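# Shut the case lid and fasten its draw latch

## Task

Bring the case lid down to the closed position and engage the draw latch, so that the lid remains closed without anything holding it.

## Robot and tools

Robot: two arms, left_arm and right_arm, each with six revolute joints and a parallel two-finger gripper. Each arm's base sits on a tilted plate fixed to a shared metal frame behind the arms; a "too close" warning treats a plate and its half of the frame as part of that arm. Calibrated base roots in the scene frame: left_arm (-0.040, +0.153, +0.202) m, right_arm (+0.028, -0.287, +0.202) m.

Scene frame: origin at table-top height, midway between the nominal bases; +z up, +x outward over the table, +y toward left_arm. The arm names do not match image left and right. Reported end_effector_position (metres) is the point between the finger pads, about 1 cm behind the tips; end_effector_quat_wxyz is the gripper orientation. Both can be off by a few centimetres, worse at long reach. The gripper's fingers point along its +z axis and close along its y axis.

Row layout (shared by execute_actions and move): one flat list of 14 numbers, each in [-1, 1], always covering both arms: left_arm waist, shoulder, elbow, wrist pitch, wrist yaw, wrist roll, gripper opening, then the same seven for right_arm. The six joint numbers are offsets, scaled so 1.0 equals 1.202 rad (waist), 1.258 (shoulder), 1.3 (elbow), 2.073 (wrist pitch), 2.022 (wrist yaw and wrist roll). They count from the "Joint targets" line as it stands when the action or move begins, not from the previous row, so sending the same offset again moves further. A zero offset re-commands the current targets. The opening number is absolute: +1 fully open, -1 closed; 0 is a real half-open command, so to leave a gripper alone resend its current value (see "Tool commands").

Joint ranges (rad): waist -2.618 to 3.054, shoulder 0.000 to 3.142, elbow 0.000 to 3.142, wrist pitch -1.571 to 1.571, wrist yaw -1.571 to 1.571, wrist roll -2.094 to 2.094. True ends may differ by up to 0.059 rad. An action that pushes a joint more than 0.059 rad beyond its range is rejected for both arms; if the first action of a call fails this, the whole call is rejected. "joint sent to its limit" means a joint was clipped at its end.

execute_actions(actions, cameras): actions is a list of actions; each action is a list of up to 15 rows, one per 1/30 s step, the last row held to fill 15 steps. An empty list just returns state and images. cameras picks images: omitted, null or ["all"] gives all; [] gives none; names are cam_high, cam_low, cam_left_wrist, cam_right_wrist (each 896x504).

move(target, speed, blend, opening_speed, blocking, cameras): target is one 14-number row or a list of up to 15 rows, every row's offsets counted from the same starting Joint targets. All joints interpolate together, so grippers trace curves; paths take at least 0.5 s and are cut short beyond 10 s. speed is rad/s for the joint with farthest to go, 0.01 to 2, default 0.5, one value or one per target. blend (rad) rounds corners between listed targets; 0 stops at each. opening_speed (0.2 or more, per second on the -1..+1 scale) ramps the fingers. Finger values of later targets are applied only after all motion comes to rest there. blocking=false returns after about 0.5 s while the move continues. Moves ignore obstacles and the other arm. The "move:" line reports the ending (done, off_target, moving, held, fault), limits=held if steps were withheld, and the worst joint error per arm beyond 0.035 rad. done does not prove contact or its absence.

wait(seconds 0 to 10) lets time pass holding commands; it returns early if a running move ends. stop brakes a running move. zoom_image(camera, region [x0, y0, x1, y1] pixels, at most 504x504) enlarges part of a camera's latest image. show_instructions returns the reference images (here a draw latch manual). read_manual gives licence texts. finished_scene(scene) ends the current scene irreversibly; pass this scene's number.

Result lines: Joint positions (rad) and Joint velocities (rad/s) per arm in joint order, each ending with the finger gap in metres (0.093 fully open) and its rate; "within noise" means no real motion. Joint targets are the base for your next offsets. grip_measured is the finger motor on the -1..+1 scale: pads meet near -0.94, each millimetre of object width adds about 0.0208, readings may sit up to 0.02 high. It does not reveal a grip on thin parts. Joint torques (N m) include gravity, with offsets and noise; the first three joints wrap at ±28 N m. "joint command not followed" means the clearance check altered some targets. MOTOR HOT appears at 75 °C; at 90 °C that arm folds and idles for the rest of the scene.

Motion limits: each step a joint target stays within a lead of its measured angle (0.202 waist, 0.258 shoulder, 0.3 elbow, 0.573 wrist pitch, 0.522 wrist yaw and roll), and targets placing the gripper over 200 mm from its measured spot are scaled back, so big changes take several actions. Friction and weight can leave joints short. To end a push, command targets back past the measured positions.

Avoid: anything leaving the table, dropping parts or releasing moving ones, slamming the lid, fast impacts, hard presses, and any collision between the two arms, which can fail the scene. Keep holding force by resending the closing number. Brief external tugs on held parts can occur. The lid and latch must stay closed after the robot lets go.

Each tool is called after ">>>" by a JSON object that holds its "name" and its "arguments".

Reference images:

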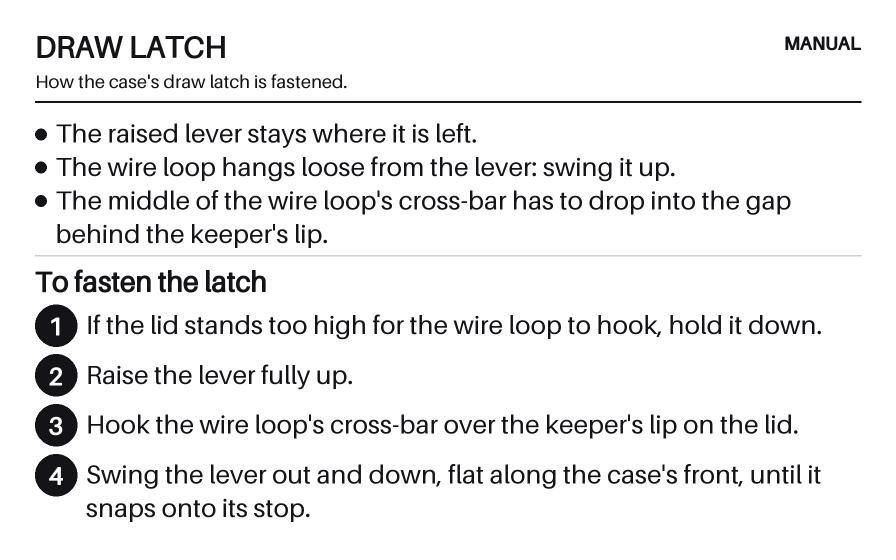

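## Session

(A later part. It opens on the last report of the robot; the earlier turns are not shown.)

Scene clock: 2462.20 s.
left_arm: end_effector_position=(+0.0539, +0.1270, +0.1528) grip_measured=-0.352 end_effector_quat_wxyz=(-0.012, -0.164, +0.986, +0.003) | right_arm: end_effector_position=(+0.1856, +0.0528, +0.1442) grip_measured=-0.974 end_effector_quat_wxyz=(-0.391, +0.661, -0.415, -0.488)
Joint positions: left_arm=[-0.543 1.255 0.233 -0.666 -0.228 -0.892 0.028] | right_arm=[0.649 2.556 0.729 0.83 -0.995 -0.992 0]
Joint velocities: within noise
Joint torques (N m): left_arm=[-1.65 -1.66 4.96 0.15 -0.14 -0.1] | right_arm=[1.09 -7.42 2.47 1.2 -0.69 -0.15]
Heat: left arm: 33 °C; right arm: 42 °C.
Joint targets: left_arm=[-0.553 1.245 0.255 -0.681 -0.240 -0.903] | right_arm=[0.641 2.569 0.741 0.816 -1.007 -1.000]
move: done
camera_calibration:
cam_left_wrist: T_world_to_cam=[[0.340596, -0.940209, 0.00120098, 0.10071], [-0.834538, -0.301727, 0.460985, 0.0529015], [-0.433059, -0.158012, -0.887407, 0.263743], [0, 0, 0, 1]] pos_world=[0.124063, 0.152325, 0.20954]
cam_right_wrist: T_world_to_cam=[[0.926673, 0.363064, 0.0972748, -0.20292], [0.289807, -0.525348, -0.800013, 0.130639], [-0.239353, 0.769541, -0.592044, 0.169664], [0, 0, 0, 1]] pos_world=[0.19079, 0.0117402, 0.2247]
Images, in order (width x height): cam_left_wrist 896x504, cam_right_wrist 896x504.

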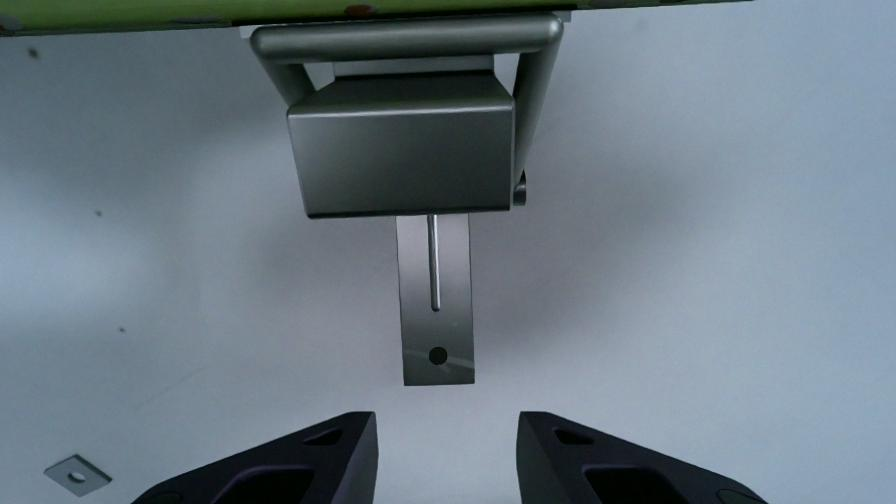

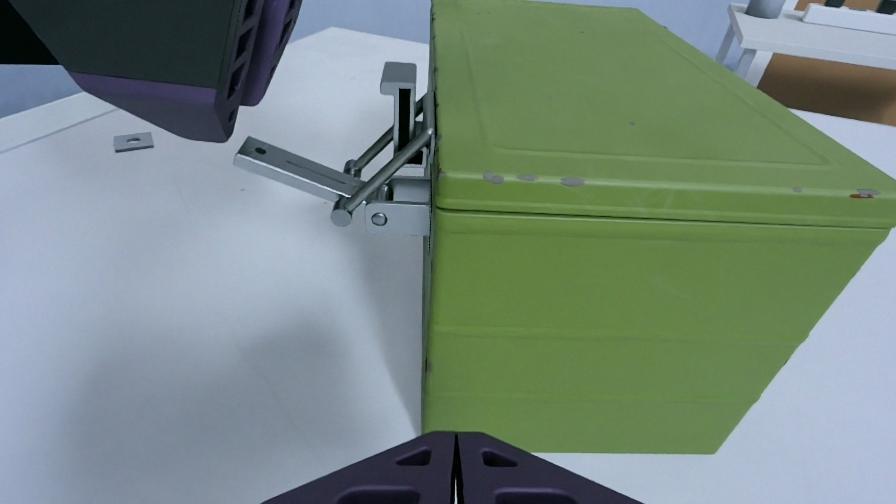

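>>> {"name": "move", "arguments": {"target": [[0.0965,-0.0906,0.10,-0.1056,-0.0045,0,-1,0,0,0,0,0,0,-1],[0.6747,-0.1153,0.20,-0.0912,0,0.8917,-1,0,0,0,0,0,0,-1]], "speed": [0.4,1.0], "blend": 0.03, "opening_speed": 1.0, "cameras": ["cam_right_wrist","cam_left_wrist"]}}

>>> {"name": "zoom_image", "arguments": {"camera": "cam_right_wrist", "region": [200, 40, 480, 250]}}

Scene clock: 2477.33 s.
left_arm: end_effector_position=(+0.0995, +0.2303, +0.1945) grip_measured=-0.982 end_effector_quat_wxyz=(-0.017, +0.313, +0.949, -0.010) | right_arm: end_effector_position=(+0.1856, +0.0528, +0.1442) grip_measured=-0.974 end_effector_quat_wxyz=(-0.391, +0.661, -0.415, -0.488)
Joint positions: left_arm=[0.249 1.115 0.49 -0.879 -0.235 0.888 0] | right_arm=[0.649 2.556 0.729 0.83 -0.995 -0.992 0]
Joint velocities: within noise
Joint torques (N m): left_arm=[0.2 -3.04 5.71 0.35 0.04 0.14] | right_arm=[1.1 -7.46 2.69 1.19 -0.76 -0.12]
Heat: left arm: 34 °C; right arm: 42 °C.
Joint targets: left_arm=[0.258 1.100 0.515 -0.870 -0.240 0.900] | right_arm=[0.641 2.569 0.741 0.816 -1.007 -1.000]
move: done
camera_calibration:
cam_left_wrist: T_world_to_cam=[[-0.579762, -0.81377, 0.0406616, 0.23709], [-0.710431, 0.529314, 0.463804, -0.101352], [-0.398952, 0.240009, -0.885004, 0.24134], [0, 0, 0, 1]] pos_world=[0.161735, 0.18866, 0.250954]
cam_right_wrist: T_world_to_cam=[[0.926673, 0.363064, 0.0972748, -0.20292], [0.289807, -0.525348, -0.800013, 0.130639], [-0.239353, 0.769541, -0.592044, 0.169664], [0, 0, 0, 1]] pos_world=[0.19079, 0.0117402, 0.2247]
Images, in order (width x height): cam_left_wrist 896x504, cam_right_wrist 896x504.

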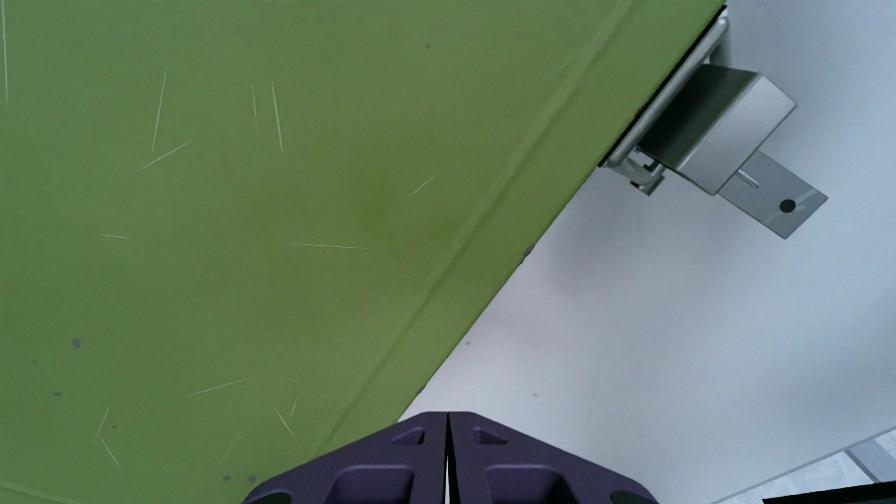

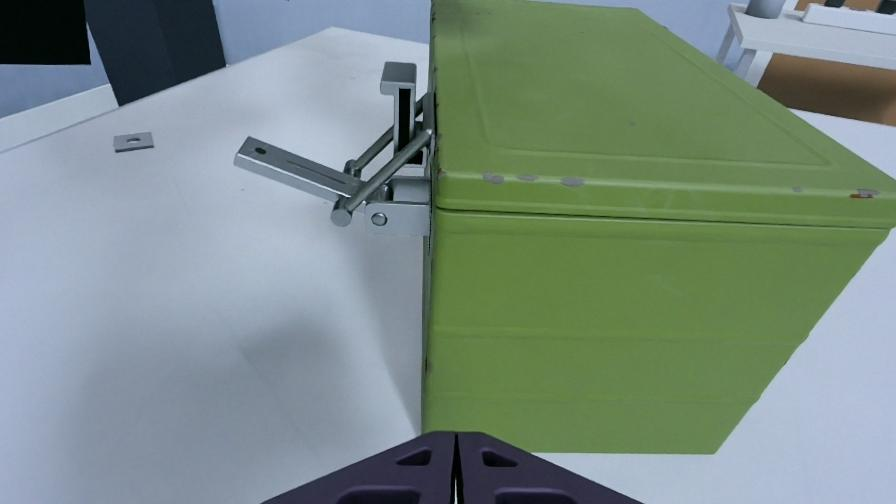

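Scaled by 1.800 from the camera's 896x504 image, which has a finer 1280x720 frame.

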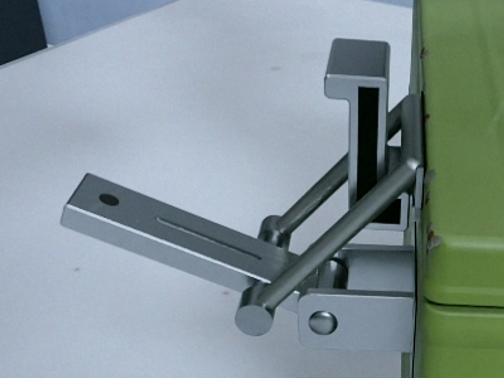

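>>> {"name": "move", "arguments": {"target": [[0,0,0,0,0,0,-1,0.4351,-0.1558,-0.21,0.2219,0.2878,0.4946,-1],[0,0,0,0,0,0,-1,0.505,-0.0008,-0.0392,0.1915,0.321,0.4946,-1]], "speed": [0.8,0.3], "blend": 0.02, "cameras": ["cam_right_wrist","cam_left_wrist"]}}

Scene clock: 2516.17 s.
left_arm: end_effector_position=(+0.0995, +0.2303, +0.1945) grip_measured=-0.982 end_effector_quat_wxyz=(-0.017, +0.314, +0.949, -0.010) | right_arm: end_effector_position=(+0.0812, +0.1400, +0.1723) grip_measured=-0.974 end_effector_quat_wxyz=(+0.307, -0.548, +0.607, +0.487)
Joint positions: left_arm=[0.249 1.115 0.49 -0.879 -0.235 0.888 0] | right_arm=[1.242 2.555 0.676 1.227 -0.373 -0.009 0]
Joint velocities: within noise
Joint torques (N m): left_arm=[0.23 -3.04 5.7 0.34 0.04 0.15] | right_arm=[1.55 -7.77 3.69 1.9 -0.17 0.06]
Heat: left arm: 35 °C; right arm: 42 °C.
Joint targets: left_arm=[0.258 1.100 0.515 -0.870 -0.240 0.900] | right_arm=[1.248 2.568 0.690 1.213 -0.358 0.000]
move: done
camera_calibration:
cam_left_wrist: T_world_to_cam=[[-0.580383, -0.813327, 0.0406811, 0.237046], [-0.710031, 0.529869, 0.463783, -0.101516], [-0.398763, 0.240287, -0.885014, 0.241259], [0, 0, 0, 1]] pos_world=[0.161703, 0.188615, 0.250956]
cam_right_wrist: T_world_to_cam=[[0.95903, 0.0861602, -0.269884, -0.0411612], [-0.131404, -0.708677, -0.693188, 0.270621], [-0.250986, 0.700253, -0.668321, 0.117947], [0, 0, 0, 1]] pos_world=[0.104639, 0.112737, 0.255309]
Images, in order (width x height): cam_left_wrist 896x504, cam_right_wrist 896x504.

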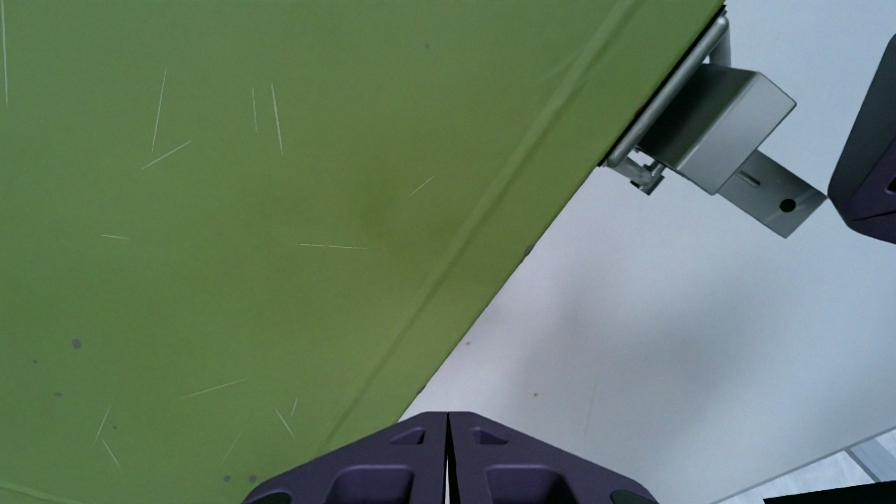

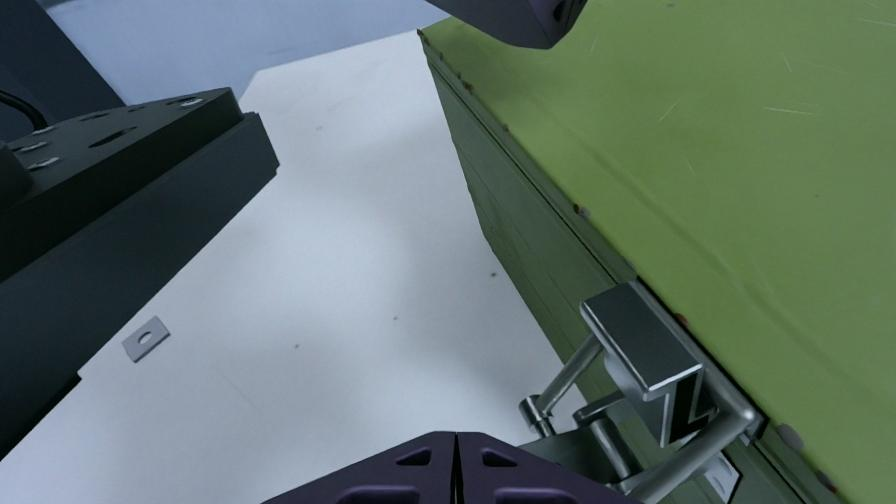

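>>> {"name": "execute_actions", "arguments": {"actions": []}}

Scene clock: 2540.47 s.
left_arm: end_effector_position=(+0.0995, +0.2303, +0.1945) grip_measured=-0.982 end_effector_quat_wxyz=(-0.017, +0.314, +0.949, -0.010) | right_arm: end_effector_position=(+0.0814, +0.1400, +0.1721) grip_measured=-0.974 end_effector_quat_wxyz=(+0.307, -0.548, +0.607, +0.487)
Joint positions: left_arm=[0.249 1.115 0.49 -0.879 -0.235 0.888 0] | right_arm=[1.242 2.555 0.676 1.227 -0.372 -0.008 0]
Joint velocities: within noise
Joint torques (N m): left_arm=[0.2 -3.04 5.74 0.35 0.04 0.14] | right_arm=[1.43 -7.98 3.79 1.89 -0.11 0.06]
Heat: left arm: 36 °C; right arm: 42 °C.
Joint targets: left_arm=[0.258 1.100 0.515 -0.870 -0.240 0.900] | right_arm=[1.248 2.568 0.690 1.213 -0.358 0.000]
Tool commands: left_gripper/opening=-1.0 right_gripper/opening=-1.0
camera_calibration:
cam_left_wrist: T_world_to_cam=[[-0.580383, -0.813327, 0.0406811, 0.237046], [-0.710031, 0.529869, 0.463783, -0.101516], [-0.398763, 0.240287, -0.885014, 0.241259], [0, 0, 0, 1]] pos_world=[0.161703, 0.188615, 0.250956]
cam_right_wrist: T_world_to_cam=[[0.959115, 0.0849066, -0.269978, -0.0411693], [-0.132222, -0.708999, -0.692703, 0.270568], [-0.250229, 0.70008, -0.668785, 0.117957], [0, 0, 0, 1]] pos_world=[0.104777, 0.112748, 0.255196]

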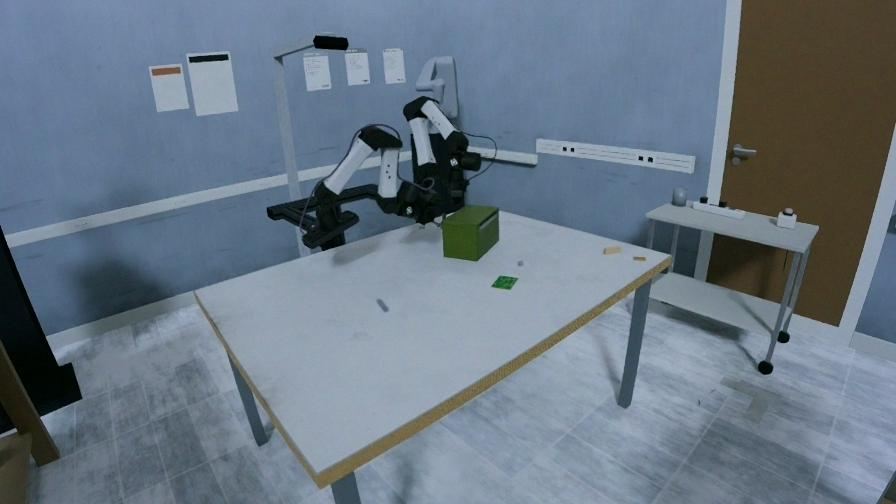

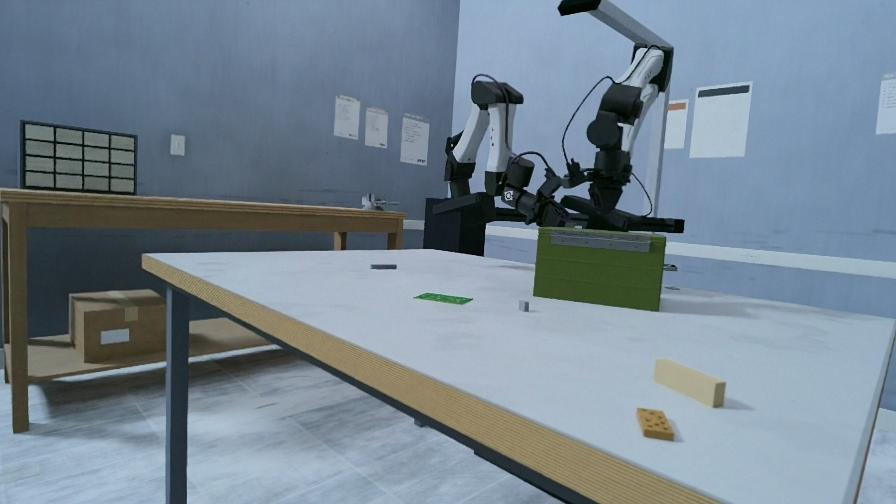

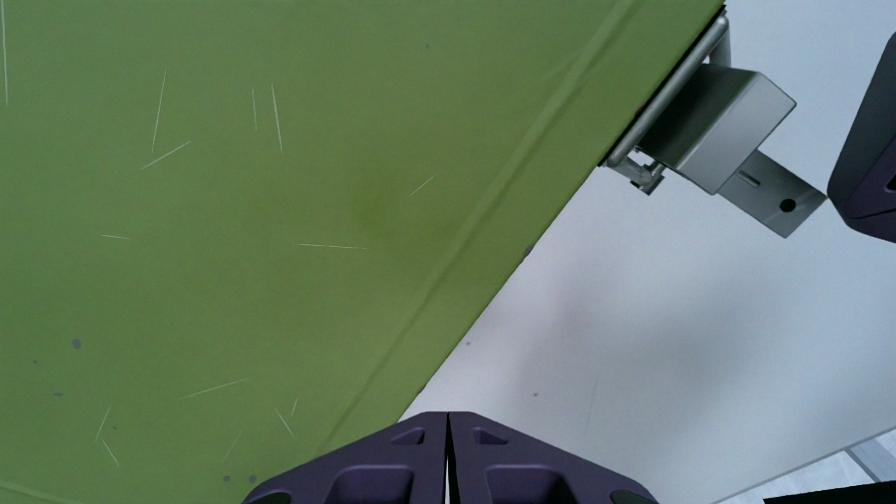

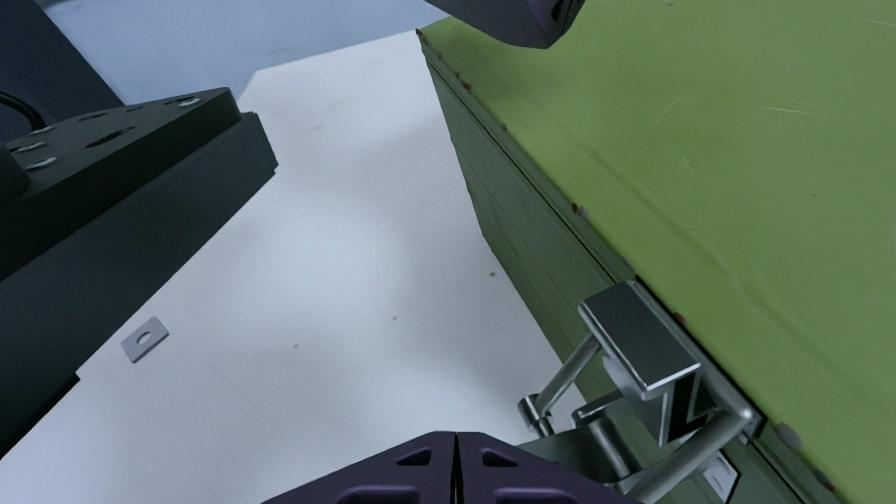

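>>> {"name": "move", "arguments": {"target": [0,0,0,0,0,0,-1,0.004,0.1335,0.023,0.080,0,0,-1], "speed": 0.2, "cameras": ["cam_left_wrist","cam_right_wrist"]}}

Scene clock: 2547.43 s.
left_arm: end_effector_position=(+0.0995, +0.2303, +0.1945) grip_measured=-0.982 end_effector_quat_wxyz=(-0.017, +0.314, +0.949, -0.010) | right_arm: end_effector_position=(+0.0744, +0.1366, +0.1358) grip_measured=-0.974 end_effector_quat_wxyz=(+0.306, -0.549, +0.607, +0.487)
Joint positions: left_arm=[0.249 1.115 0.49 -0.879 -0.235 0.889 0] | right_arm=[1.246 2.723 0.707 1.36 -0.371 -0.008 0]
Joint velocities: within noise
Joint torques (N m): left_arm=[0.17 -3.03 5.71 0.34 0.04 0.15] | right_arm=[1.42 -8.29 2.8 2.22 -0.12 0.06]
Heat: left arm: 36 °C; right arm: 42 °C.
Joint targets: left_arm=[0.258 1.100 0.515 -0.870 -0.240 0.900] | right_arm=[1.253 2.736 0.720 1.379 -0.358 0.000]
move: done
camera_calibration:
cam_left_wrist: T_world_to_cam=[[-0.580693, -0.813105, 0.0406909, 0.237024], [-0.70983, 0.530147, 0.463773, -0.101598], [-0.398668, 0.240426, -0.885019, 0.241219], [0, 0, 0, 1]] pos_world=[0.161687, 0.188592, 0.250957]
cam_right_wrist: T_world_to_cam=[[0.958906, 0.0874106, -0.269924, -0.0443197], [-0.129686, -0.711127, -0.690999, 0.24194], [-0.252351, 0.697608, -0.670568, 0.0950801], [0, 0, 0, 1]] pos_world=[0.0978683, 0.109595, 0.218975]
Images, in order (width x height): cam_left_wrist 896x504, cam_right_wrist 896x504.

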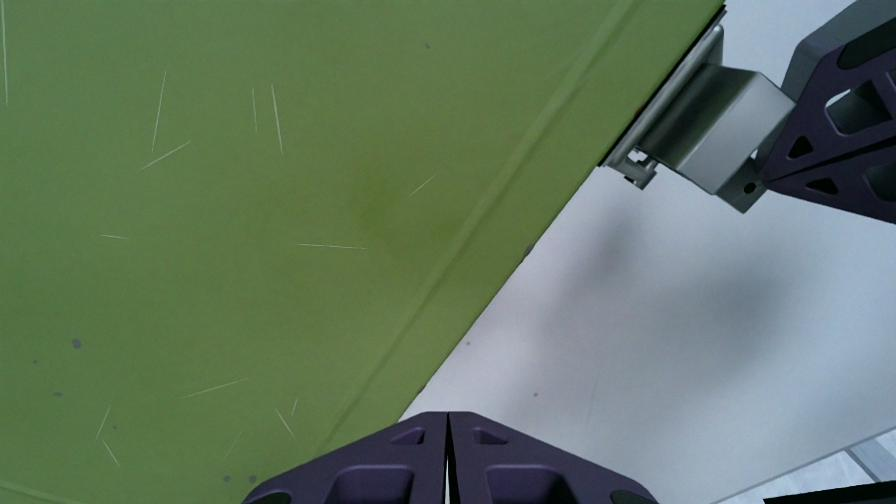

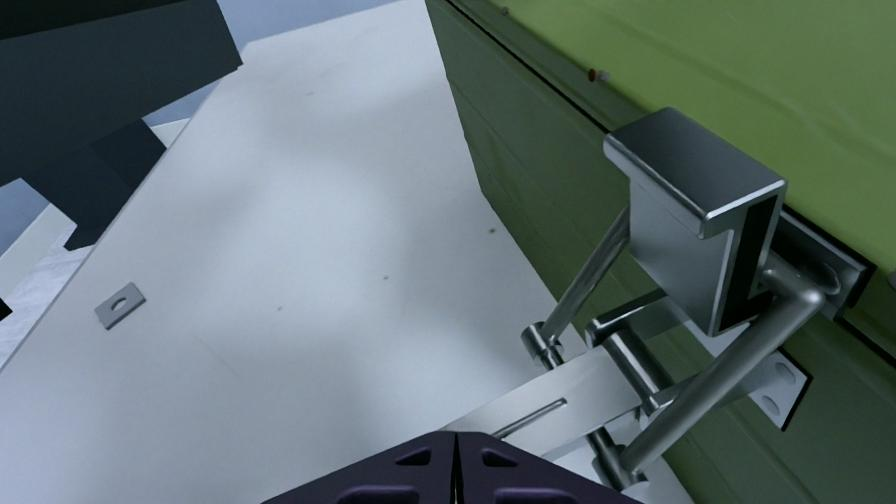

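>>> {"name": "move", "arguments": {"target": [0,0,0,0,0,0,-1,-0.0253,0.0981,0.0431,0.0304,-0.0193,-0.148,-1], "speed": 0.2, "cameras": ["cam_left_wrist","cam_right_wrist"]}}

Scene clock: 2555.07 s.
left_arm: end_effector_position=(+0.0995, +0.2303, +0.1945) grip_measured=-0.982 end_effector_quat_wxyz=(-0.017, +0.314, +0.949, -0.010) | right_arm: end_effector_position=(+0.0732, +0.1422, +0.1288) grip_measured=-0.974 end_effector_quat_wxyz=(-0.391, +0.620, -0.499, -0.462)
Joint positions: left_arm=[0.249 1.115 0.49 -0.879 -0.235 0.889 0] | right_arm=[1.232 2.833 0.756 1.494 -0.418 -0.292 0]
Joint velocities: within noise
Joint torques (N m): left_arm=[0.23 -3 5.72 0.35 0.04 0.15] | right_arm=[0.28 -7.38 3.07 1.56 -0.05 -0.1]
Heat: left arm: 36 °C; right arm: 43 °C.
Joint targets: left_arm=[0.258 1.100 0.515 -0.870 -0.240 0.900] | right_arm=[1.223 2.859 0.776 1.442 -0.397 -0.299]
move: off_target (right_arm); right_arm: the wrist pitch is farthest, 0.052 rad from its target
camera_calibration:
cam_left_wrist: T_world_to_cam=[[-0.580693, -0.813105, 0.0406909, 0.237024], [-0.70983, 0.530147, 0.463773, -0.101598], [-0.398668, 0.240426, -0.885019, 0.241219], [0, 0, 0, 1]] pos_world=[0.161687, 0.188592, 0.250957]
cam_right_wrist: T_world_to_cam=[[0.978133, 0.207794, 0.00878548, -0.0999783], [0.138071, -0.617181, -0.774612, 0.218725], [-0.155537, 0.758887, -0.632375, 0.0654249], [0, 0, 0, 1]] pos_world=[0.0777685, 0.106118, 0.211679]
Images, in order (width x height): cam_left_wrist 896x504, cam_right_wrist 896x504.

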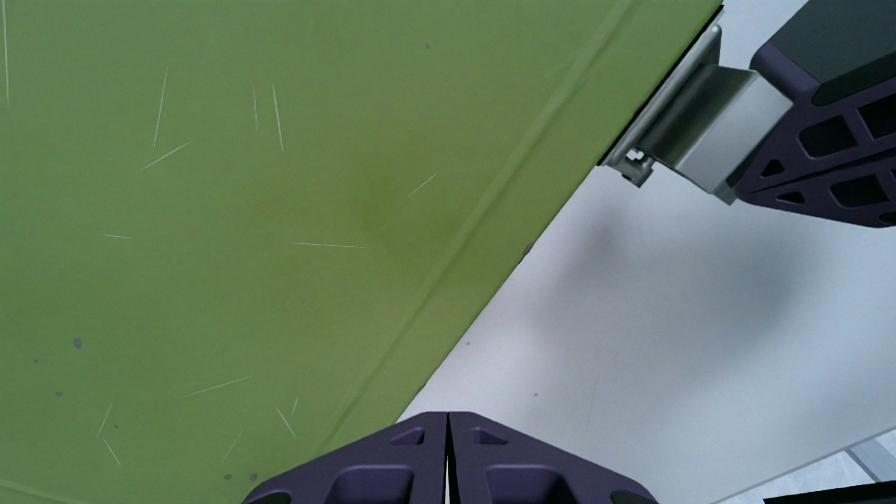

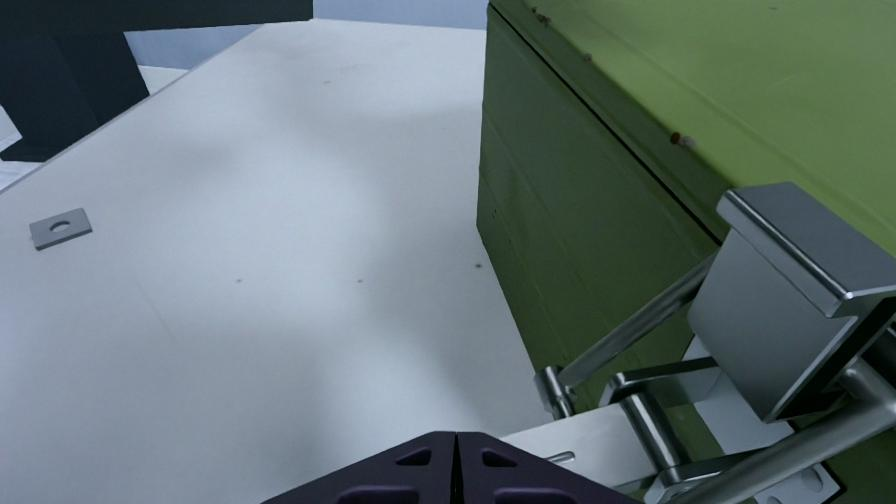

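>>> {"name": "zoom_image", "arguments": {"camera": "cam_right_wrist", "region": [500, 150, 896, 504]}}

>>> {"name": "zoom_image", "arguments": {"camera": "cam_left_wrist", "region": [560, 0, 860, 240]}}

Scaled by 1.273 from the camera's 896x504 image, which has a finer 1280x720 frame.

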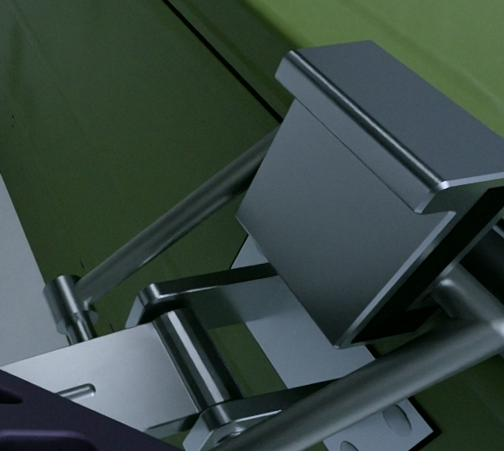

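Scaled by 1.680 from the camera's 896x504 image, which has a finer 1280x720 frame.

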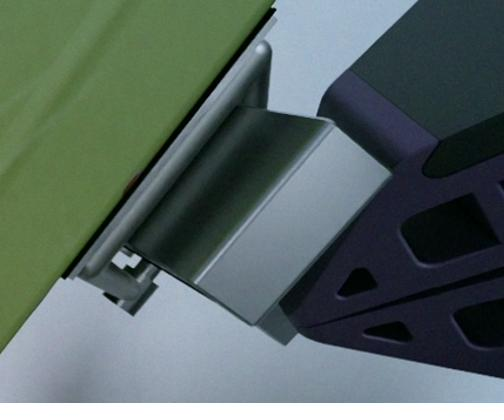

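>>> {"name": "move", "arguments": {"target": [0,0,0,0,0,0,-1,-0.019,0.032,0.029,-0.06,-0.009,-0.10,-1], "speed": 0.15, "cameras": ["cam_left_wrist","cam_right_wrist"]}}

Scene clock: 2580.87 s.
left_arm: end_effector_position=(+0.0995, +0.2303, +0.1945) grip_measured=-0.982 end_effector_quat_wxyz=(-0.017, +0.314, +0.949, -0.010) | right_arm: end_effector_position=(+0.0734, +0.1432, +0.1202) grip_measured=-0.974 end_effector_quat_wxyz=(-0.422, +0.670, -0.431, -0.433)
Joint positions: left_arm=[0.249 1.115 0.49 -0.879 -0.235 0.889 0] | right_arm=[1.209 2.86 0.787 1.473 -0.47 -0.497 0]
Joint velocities: within noise
Joint torques (N m): left_arm=[0.21 -3.06 5.72 0.35 0.04 0.14] | right_arm=[-0.05 -6.19 3.51 0.54 0.26 -0.09]
Heat: left arm: 36 °C; right arm: 42 °C.
Joint targets: left_arm=[0.258 1.100 0.515 -0.870 -0.240 0.900] | right_arm=[1.200 2.899 0.814 1.317 -0.416 -0.502]
move: off_target (right_arm); right_arm: the wrist pitch is farthest, 0.155 rad from its target
camera_calibration:
cam_left_wrist: T_world_to_cam=[[-0.580693, -0.813105, 0.0406909, 0.237024], [-0.70983, 0.530147, 0.463773, -0.101598], [-0.398668, 0.240426, -0.885019, 0.241219], [0, 0, 0, 1]] pos_world=[0.161687, 0.188592, 0.250957]
cam_right_wrist: T_world_to_cam=[[0.941896, 0.284929, 0.177899, -0.12901], [0.316023, -0.572157, -0.756813, 0.190998], [-0.113852, 0.769059, -0.628957, 0.0543133], [0, 0, 0, 1]] pos_world=[0.0673375, 0.104269, 0.201661]
Images, in order (width x height): cam_left_wrist 896x504, cam_right_wrist 896x504.

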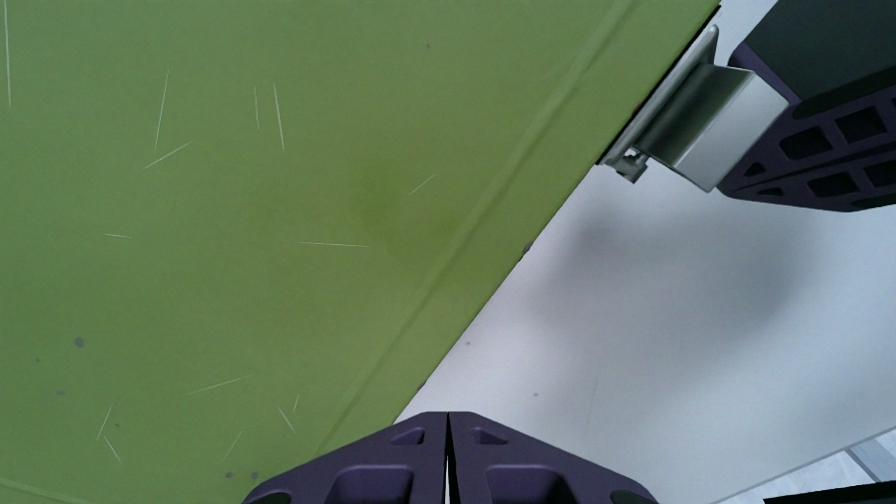

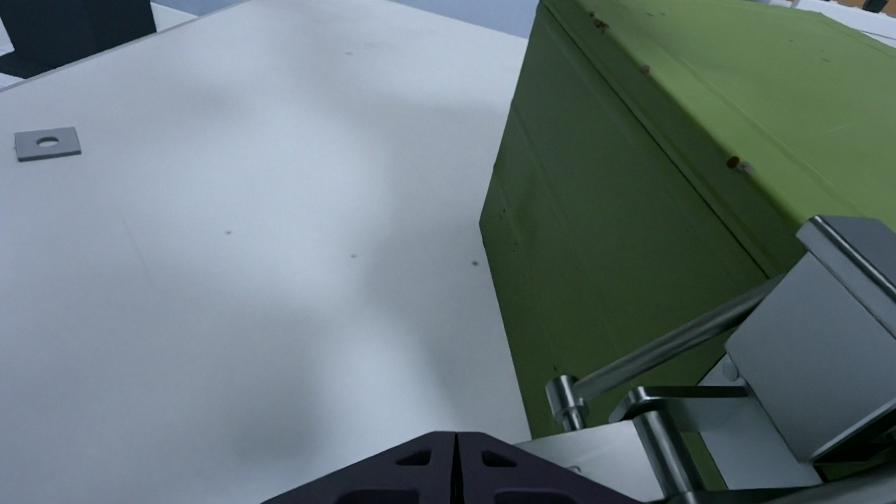

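>>> {"name": "move", "arguments": {"target": [0,0,0,0,0,0,-1,-0.0175,0.0326,0.0292,-0.04,-0.007,-0.099,-1], "speed": 0.15, "cameras": ["cam_left_wrist","cam_right_wrist"]}}

Scene clock: 2603.53 s.
left_arm: end_effector_position=(+0.0995, +0.2303, +0.1945) grip_measured=-0.982 end_effector_quat_wxyz=(-0.017, +0.314, +0.949, -0.010) | right_arm: end_effector_position=(+0.0753, +0.1438, +0.1097) grip_measured=-0.974 end_effector_quat_wxyz=(-0.451, +0.711, -0.362, -0.399)
Joint positions: left_arm=[0.249 1.115 0.49 -0.879 -0.235 0.889 0] | right_arm=[1.187 2.891 0.819 1.448 -0.51 -0.701 0]
Joint velocities: within noise
Joint torques (N m): left_arm=[0.2 -3.04 5.71 0.34 0.04 0.15] | right_arm=[0.28 -5.44 3.93 -0.06 0.54 -0.04]
Heat: left arm: 36 °C; right arm: 40 °C.
Joint targets: left_arm=[0.258 1.100 0.515 -0.870 -0.240 0.900] | right_arm=[1.179 2.940 0.852 1.234 -0.429 -0.702]
move: off_target (right_arm); right_arm: the wrist pitch is farthest, 0.214 rad from its target
camera_calibration:
cam_left_wrist: T_world_to_cam=[[-0.580693, -0.813105, 0.0406909, 0.237024], [-0.70983, 0.530147, 0.463773, -0.101598], [-0.398668, 0.240426, -0.885019, 0.241219], [0, 0, 0, 1]] pos_world=[0.161687, 0.188592, 0.250957]
cam_right_wrist: T_world_to_cam=[[0.876177, 0.342524, 0.339104, -0.150156], [0.477277, -0.518419, -0.709541, 0.157753], [-0.0672369, 0.78353, -0.617705, 0.0406552], [0, 0, 0, 1]] pos_world=[0.0590051, 0.101359, 0.187964]
Images, in order (width x height): cam_left_wrist 896x504, cam_right_wrist 896x504.

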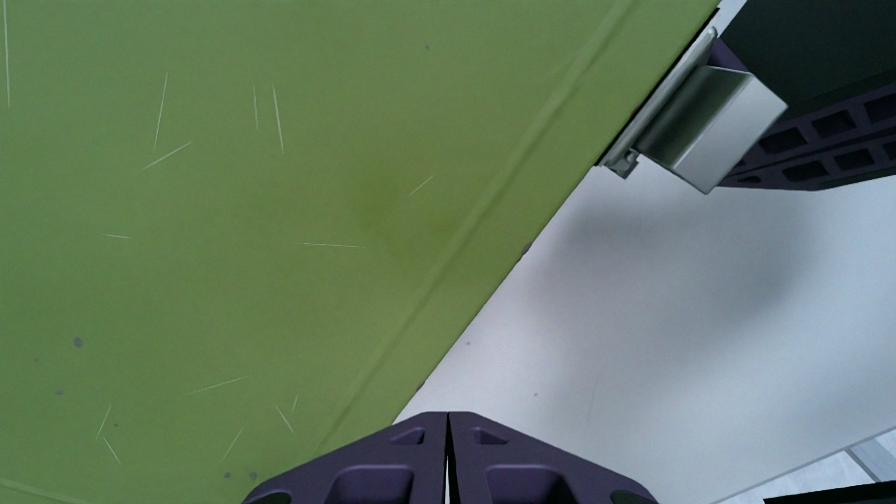

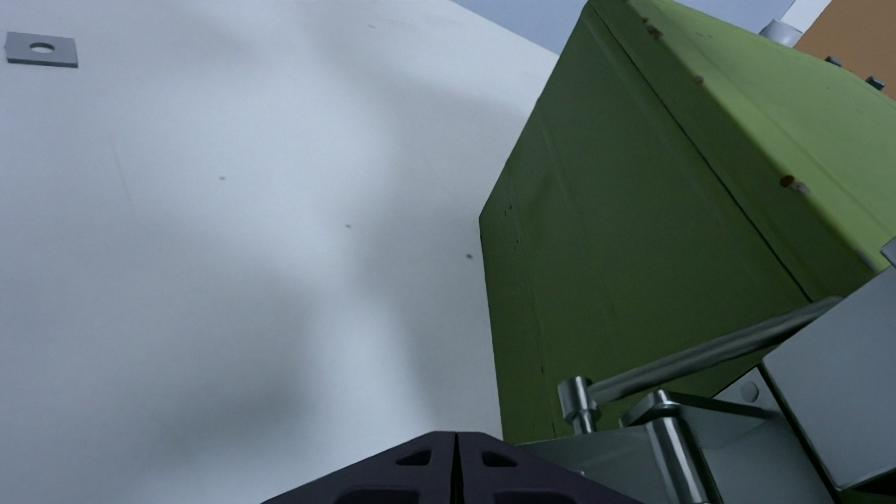

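>>> {"name": "move", "arguments": {"target": [0,0,0,0,0,0,-1,-0.0324,0.0199,0.0369,-0.0405,0.0242,-0.148,-1], "speed": 0.15, "cameras": ["cam_left_wrist","cam_right_wrist"]}}

Scene clock: 2614.80 s.
left_arm: end_effector_position=(+0.0995, +0.2303, +0.1945) grip_measured=-0.982 end_effector_quat_wxyz=(-0.017, +0.314, +0.949, -0.010) | right_arm: end_effector_position=(+0.0915, +0.1246, +0.0352) grip_measured=-0.974 end_effector_quat_wxyz=(-0.399, +0.799, -0.350, -0.284)
Joint positions: left_arm=[0.249 1.115 0.49 -0.879 -0.235 0.889 0] | right_arm=[1.148 2.951 0.889 1.165 -0.395 -0.992 0]
Joint velocities: within noise
Joint torques (N m): left_arm=[0.21 -3.03 5.71 0.34 0.04 0.14] | right_arm=[0.66 -8.62 2.22 1.66 -0.21 -0.09]
Heat: left arm: 36 °C; right arm: 40 °C.
Joint targets: left_arm=[0.258 1.100 0.515 -0.870 -0.240 0.900] | right_arm=[1.140 2.965 0.900 1.151 -0.381 -1.001]
move: done
camera_calibration:
cam_left_wrist: T_world_to_cam=[[-0.580693, -0.813105, 0.0406909, 0.237024], [-0.70983, 0.530147, 0.463773, -0.101598], [-0.398668, 0.240426, -0.885019, 0.241219], [0, 0, 0, 1]] pos_world=[0.161687, 0.188592, 0.250957]
cam_right_wrist: T_world_to_cam=[[0.788229, 0.446944, 0.423009, -0.140403], [0.611875, -0.642502, -0.461303, 0.0815573], [0.0656072, 0.62244, -0.779913, 0.0243963], [0, 0, 0, 1]] pos_world=[0.059166, 0.0999677, 0.116041]
Images, in order (width x height): cam_left_wrist 896x504, cam_right_wrist 896x504.

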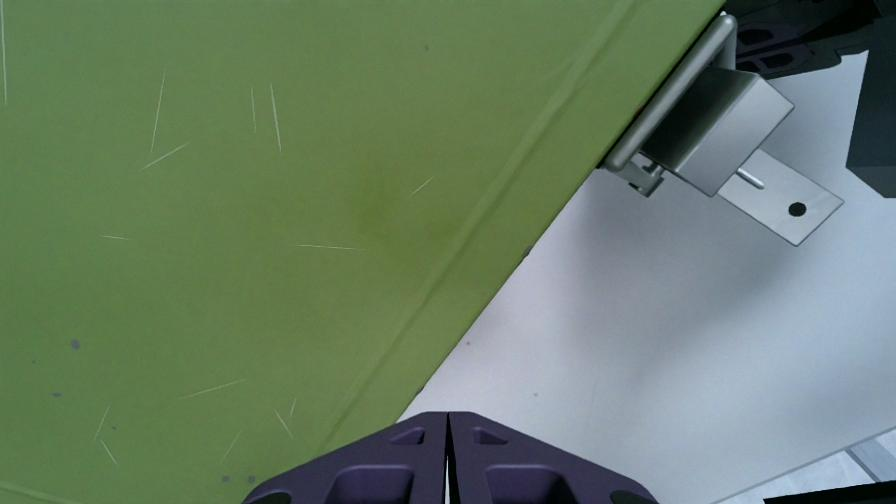

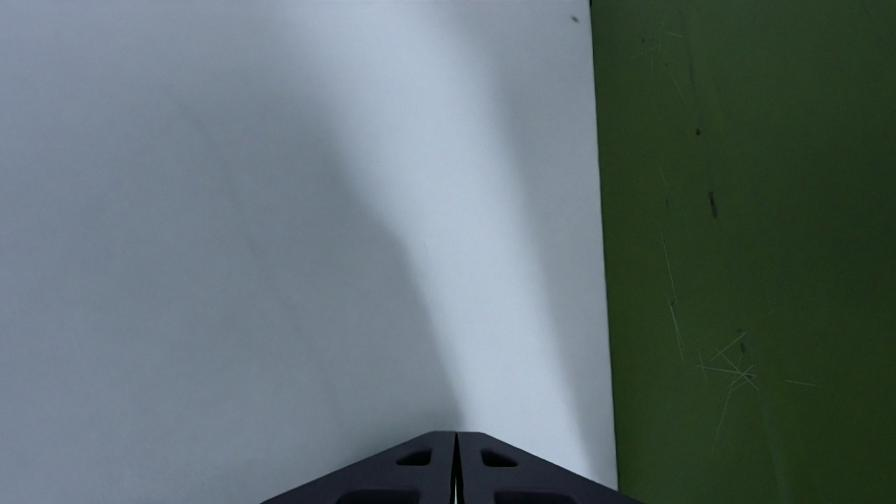

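>>> {"name": "move", "arguments": {"target": [0,0,0,0,0,0,-1,0.0141,-0.4436,-0.3323,0.0516,-0.0292,0.495,-1], "speed": 0.4, "cameras": ["cam_left_wrist","cam_right_wrist"]}}

Scene clock: 2678.17 s.
left_arm: end_effector_position=(+0.0995, +0.2303, +0.1945) grip_measured=-0.982 end_effector_quat_wxyz=(-0.017, +0.314, +0.949, -0.010) | right_arm: end_effector_position=(+0.0928, +0.0851, +0.1756) grip_measured=-0.974 end_effector_quat_wxyz=(+0.280, -0.529, +0.639, +0.483)
Joint positions: left_arm=[0.249 1.115 0.49 -0.879 -0.235 0.889 0] | right_arm=[1.148 2.435 0.475 1.241 -0.426 -0.01 0]
Joint velocities: within noise
Joint torques (N m): left_arm=[0.23 -3.06 5.71 0.34 0.03 0.15] | right_arm=[1.69 -10.26 1.57 2.13 -0.46 0.06]
Heat: left arm: 37 °C; right arm: 44 °C.
Joint targets: left_arm=[0.258 1.100 0.515 -0.870 -0.240 0.900] | right_arm=[1.157 2.407 0.468 1.257 -0.440 0.000]
move: done
camera_calibration:
cam_left_wrist: T_world_to_cam=[[-0.580693, -0.813105, 0.0406909, 0.237024], [-0.70983, 0.530147, 0.463773, -0.101598], [-0.398668, 0.240426, -0.885019, 0.241219], [0, 0, 0, 1]] pos_world=[0.161687, 0.188592, 0.250957]
cam_right_wrist: T_world_to_cam=[[0.941594, 0.036012, -0.33482, -0.0293693], [-0.200144, -0.739757, -0.642419, 0.235605], [-0.27082, 0.67191, -0.689343, 0.169531], [0, 0, 0, 1]] pos_world=[0.120721, 0.0614388, 0.258388]
Images, in order (width x height): cam_left_wrist 896x504, cam_right_wrist 896x504.

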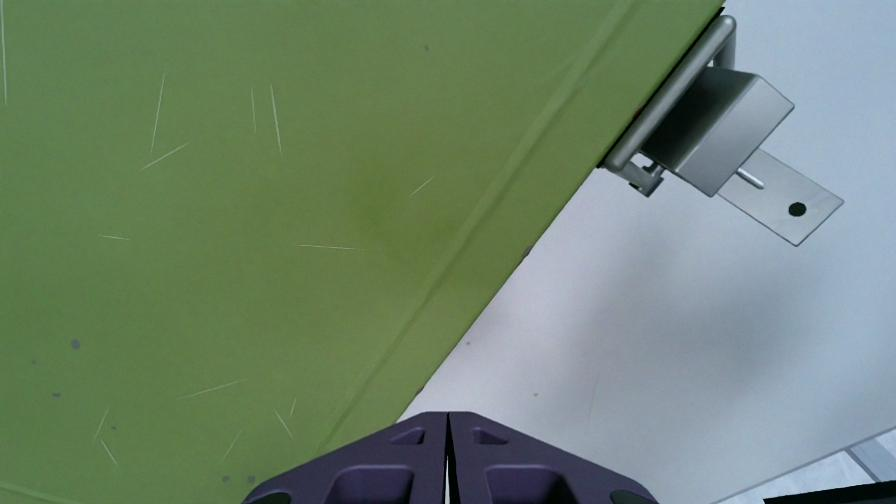

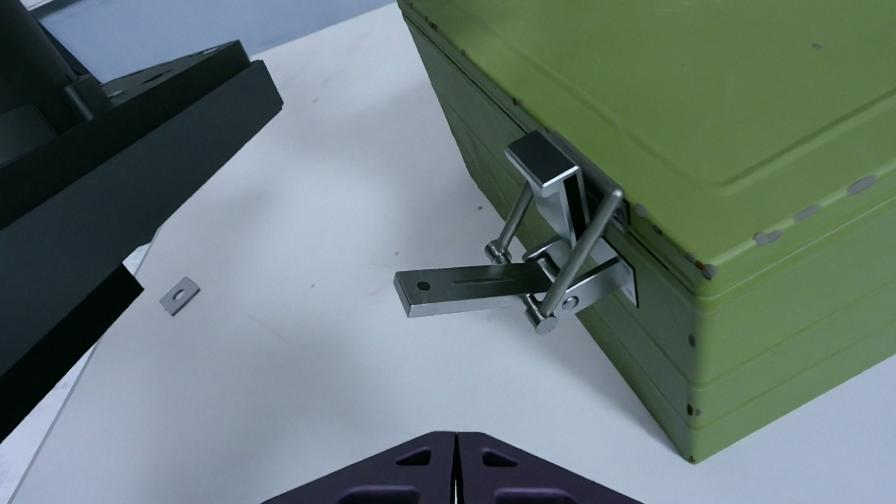

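>>> {"name": "zoom_image", "arguments": {"camera": "cam_right_wrist", "region": [370, 90, 720, 360]}}

Scaled by 1.440 from the camera's 896x504 image, which has a finer 1280x720 frame.

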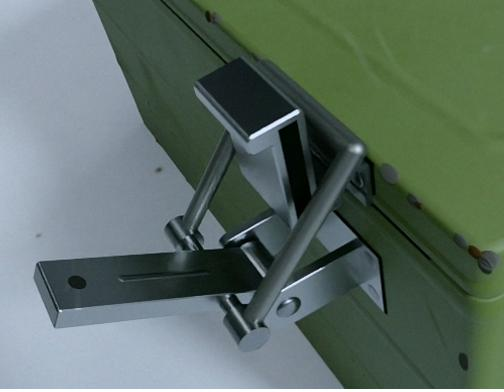

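>>> {"name": "move", "arguments": {"target": [0,0,0,0,0,0,-1,0.0757,0.128,0.1708,-0.0212,0.0406,0,-1], "speed": 0.3, "cameras": ["cam_left_wrist","cam_right_wrist"]}}

Scene clock: 2698.73 s.
left_arm: end_effector_position=(+0.0995, +0.2303, +0.1945) grip_measured=-0.982 end_effector_quat_wxyz=(-0.017, +0.314, +0.949, -0.010) | right_arm: end_effector_position=(+0.0815, +0.1401, +0.1724) grip_measured=-0.974 end_effector_quat_wxyz=(+0.307, -0.547, +0.607, +0.487)
Joint positions: left_arm=[0.249 1.115 0.49 -0.879 -0.235 0.889 0] | right_arm=[1.242 2.555 0.676 1.228 -0.372 -0.008 0]
Joint velocities: within noise
Joint torques (N m): left_arm=[0.24 -3.04 5.68 0.34 0.03 0.15] | right_arm=[1.57 -7.95 3.67 1.86 -0.17 0.05]
Heat: left arm: 37 °C; right arm: 45 °C.
Joint targets: left_arm=[0.258 1.100 0.515 -0.870 -0.240 0.900] | right_arm=[1.248 2.568 0.690 1.214 -0.358 0.000]
move: done
camera_calibration:
cam_left_wrist: T_world_to_cam=[[-0.580693, -0.813105, 0.0406909, 0.237024], [-0.70983, 0.530147, 0.463773, -0.101598], [-0.398668, 0.240426, -0.885019, 0.241219], [0, 0, 0, 1]] pos_world=[0.161687, 0.188592, 0.250957]
cam_right_wrist: T_world_to_cam=[[0.95915, 0.0850613, -0.269808, -0.0413087], [-0.132286, -0.708176, -0.693533, 0.270839], [-0.250064, 0.700894, -0.667994, 0.117843], [0, 0, 0, 1]] pos_world=[0.104918, 0.11272, 0.255409]
Images, in order (width x height): cam_left_wrist 896x504, cam_right_wrist 896x504.

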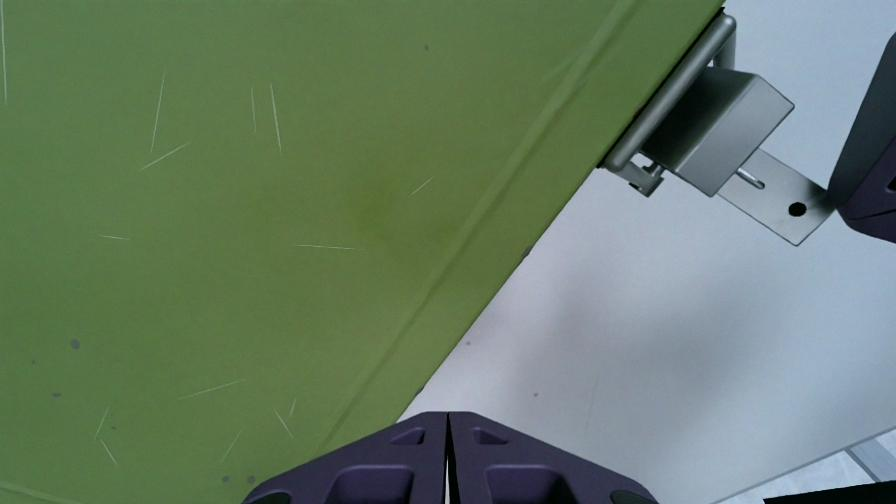

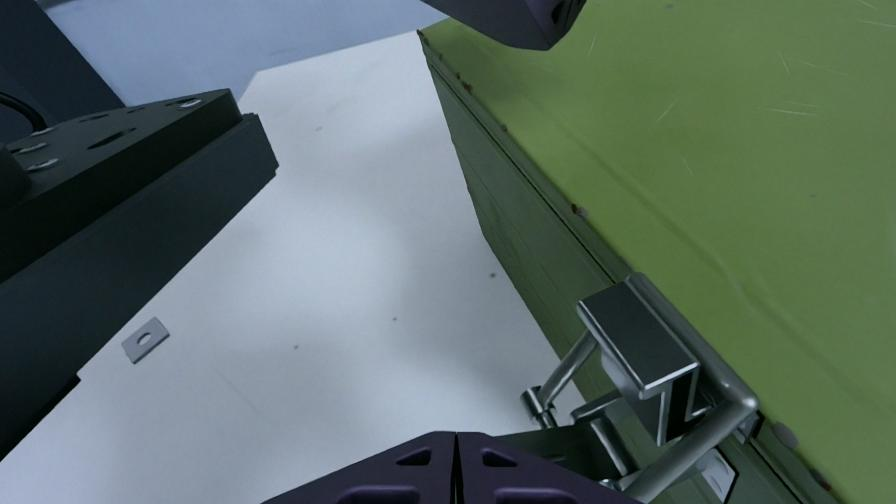

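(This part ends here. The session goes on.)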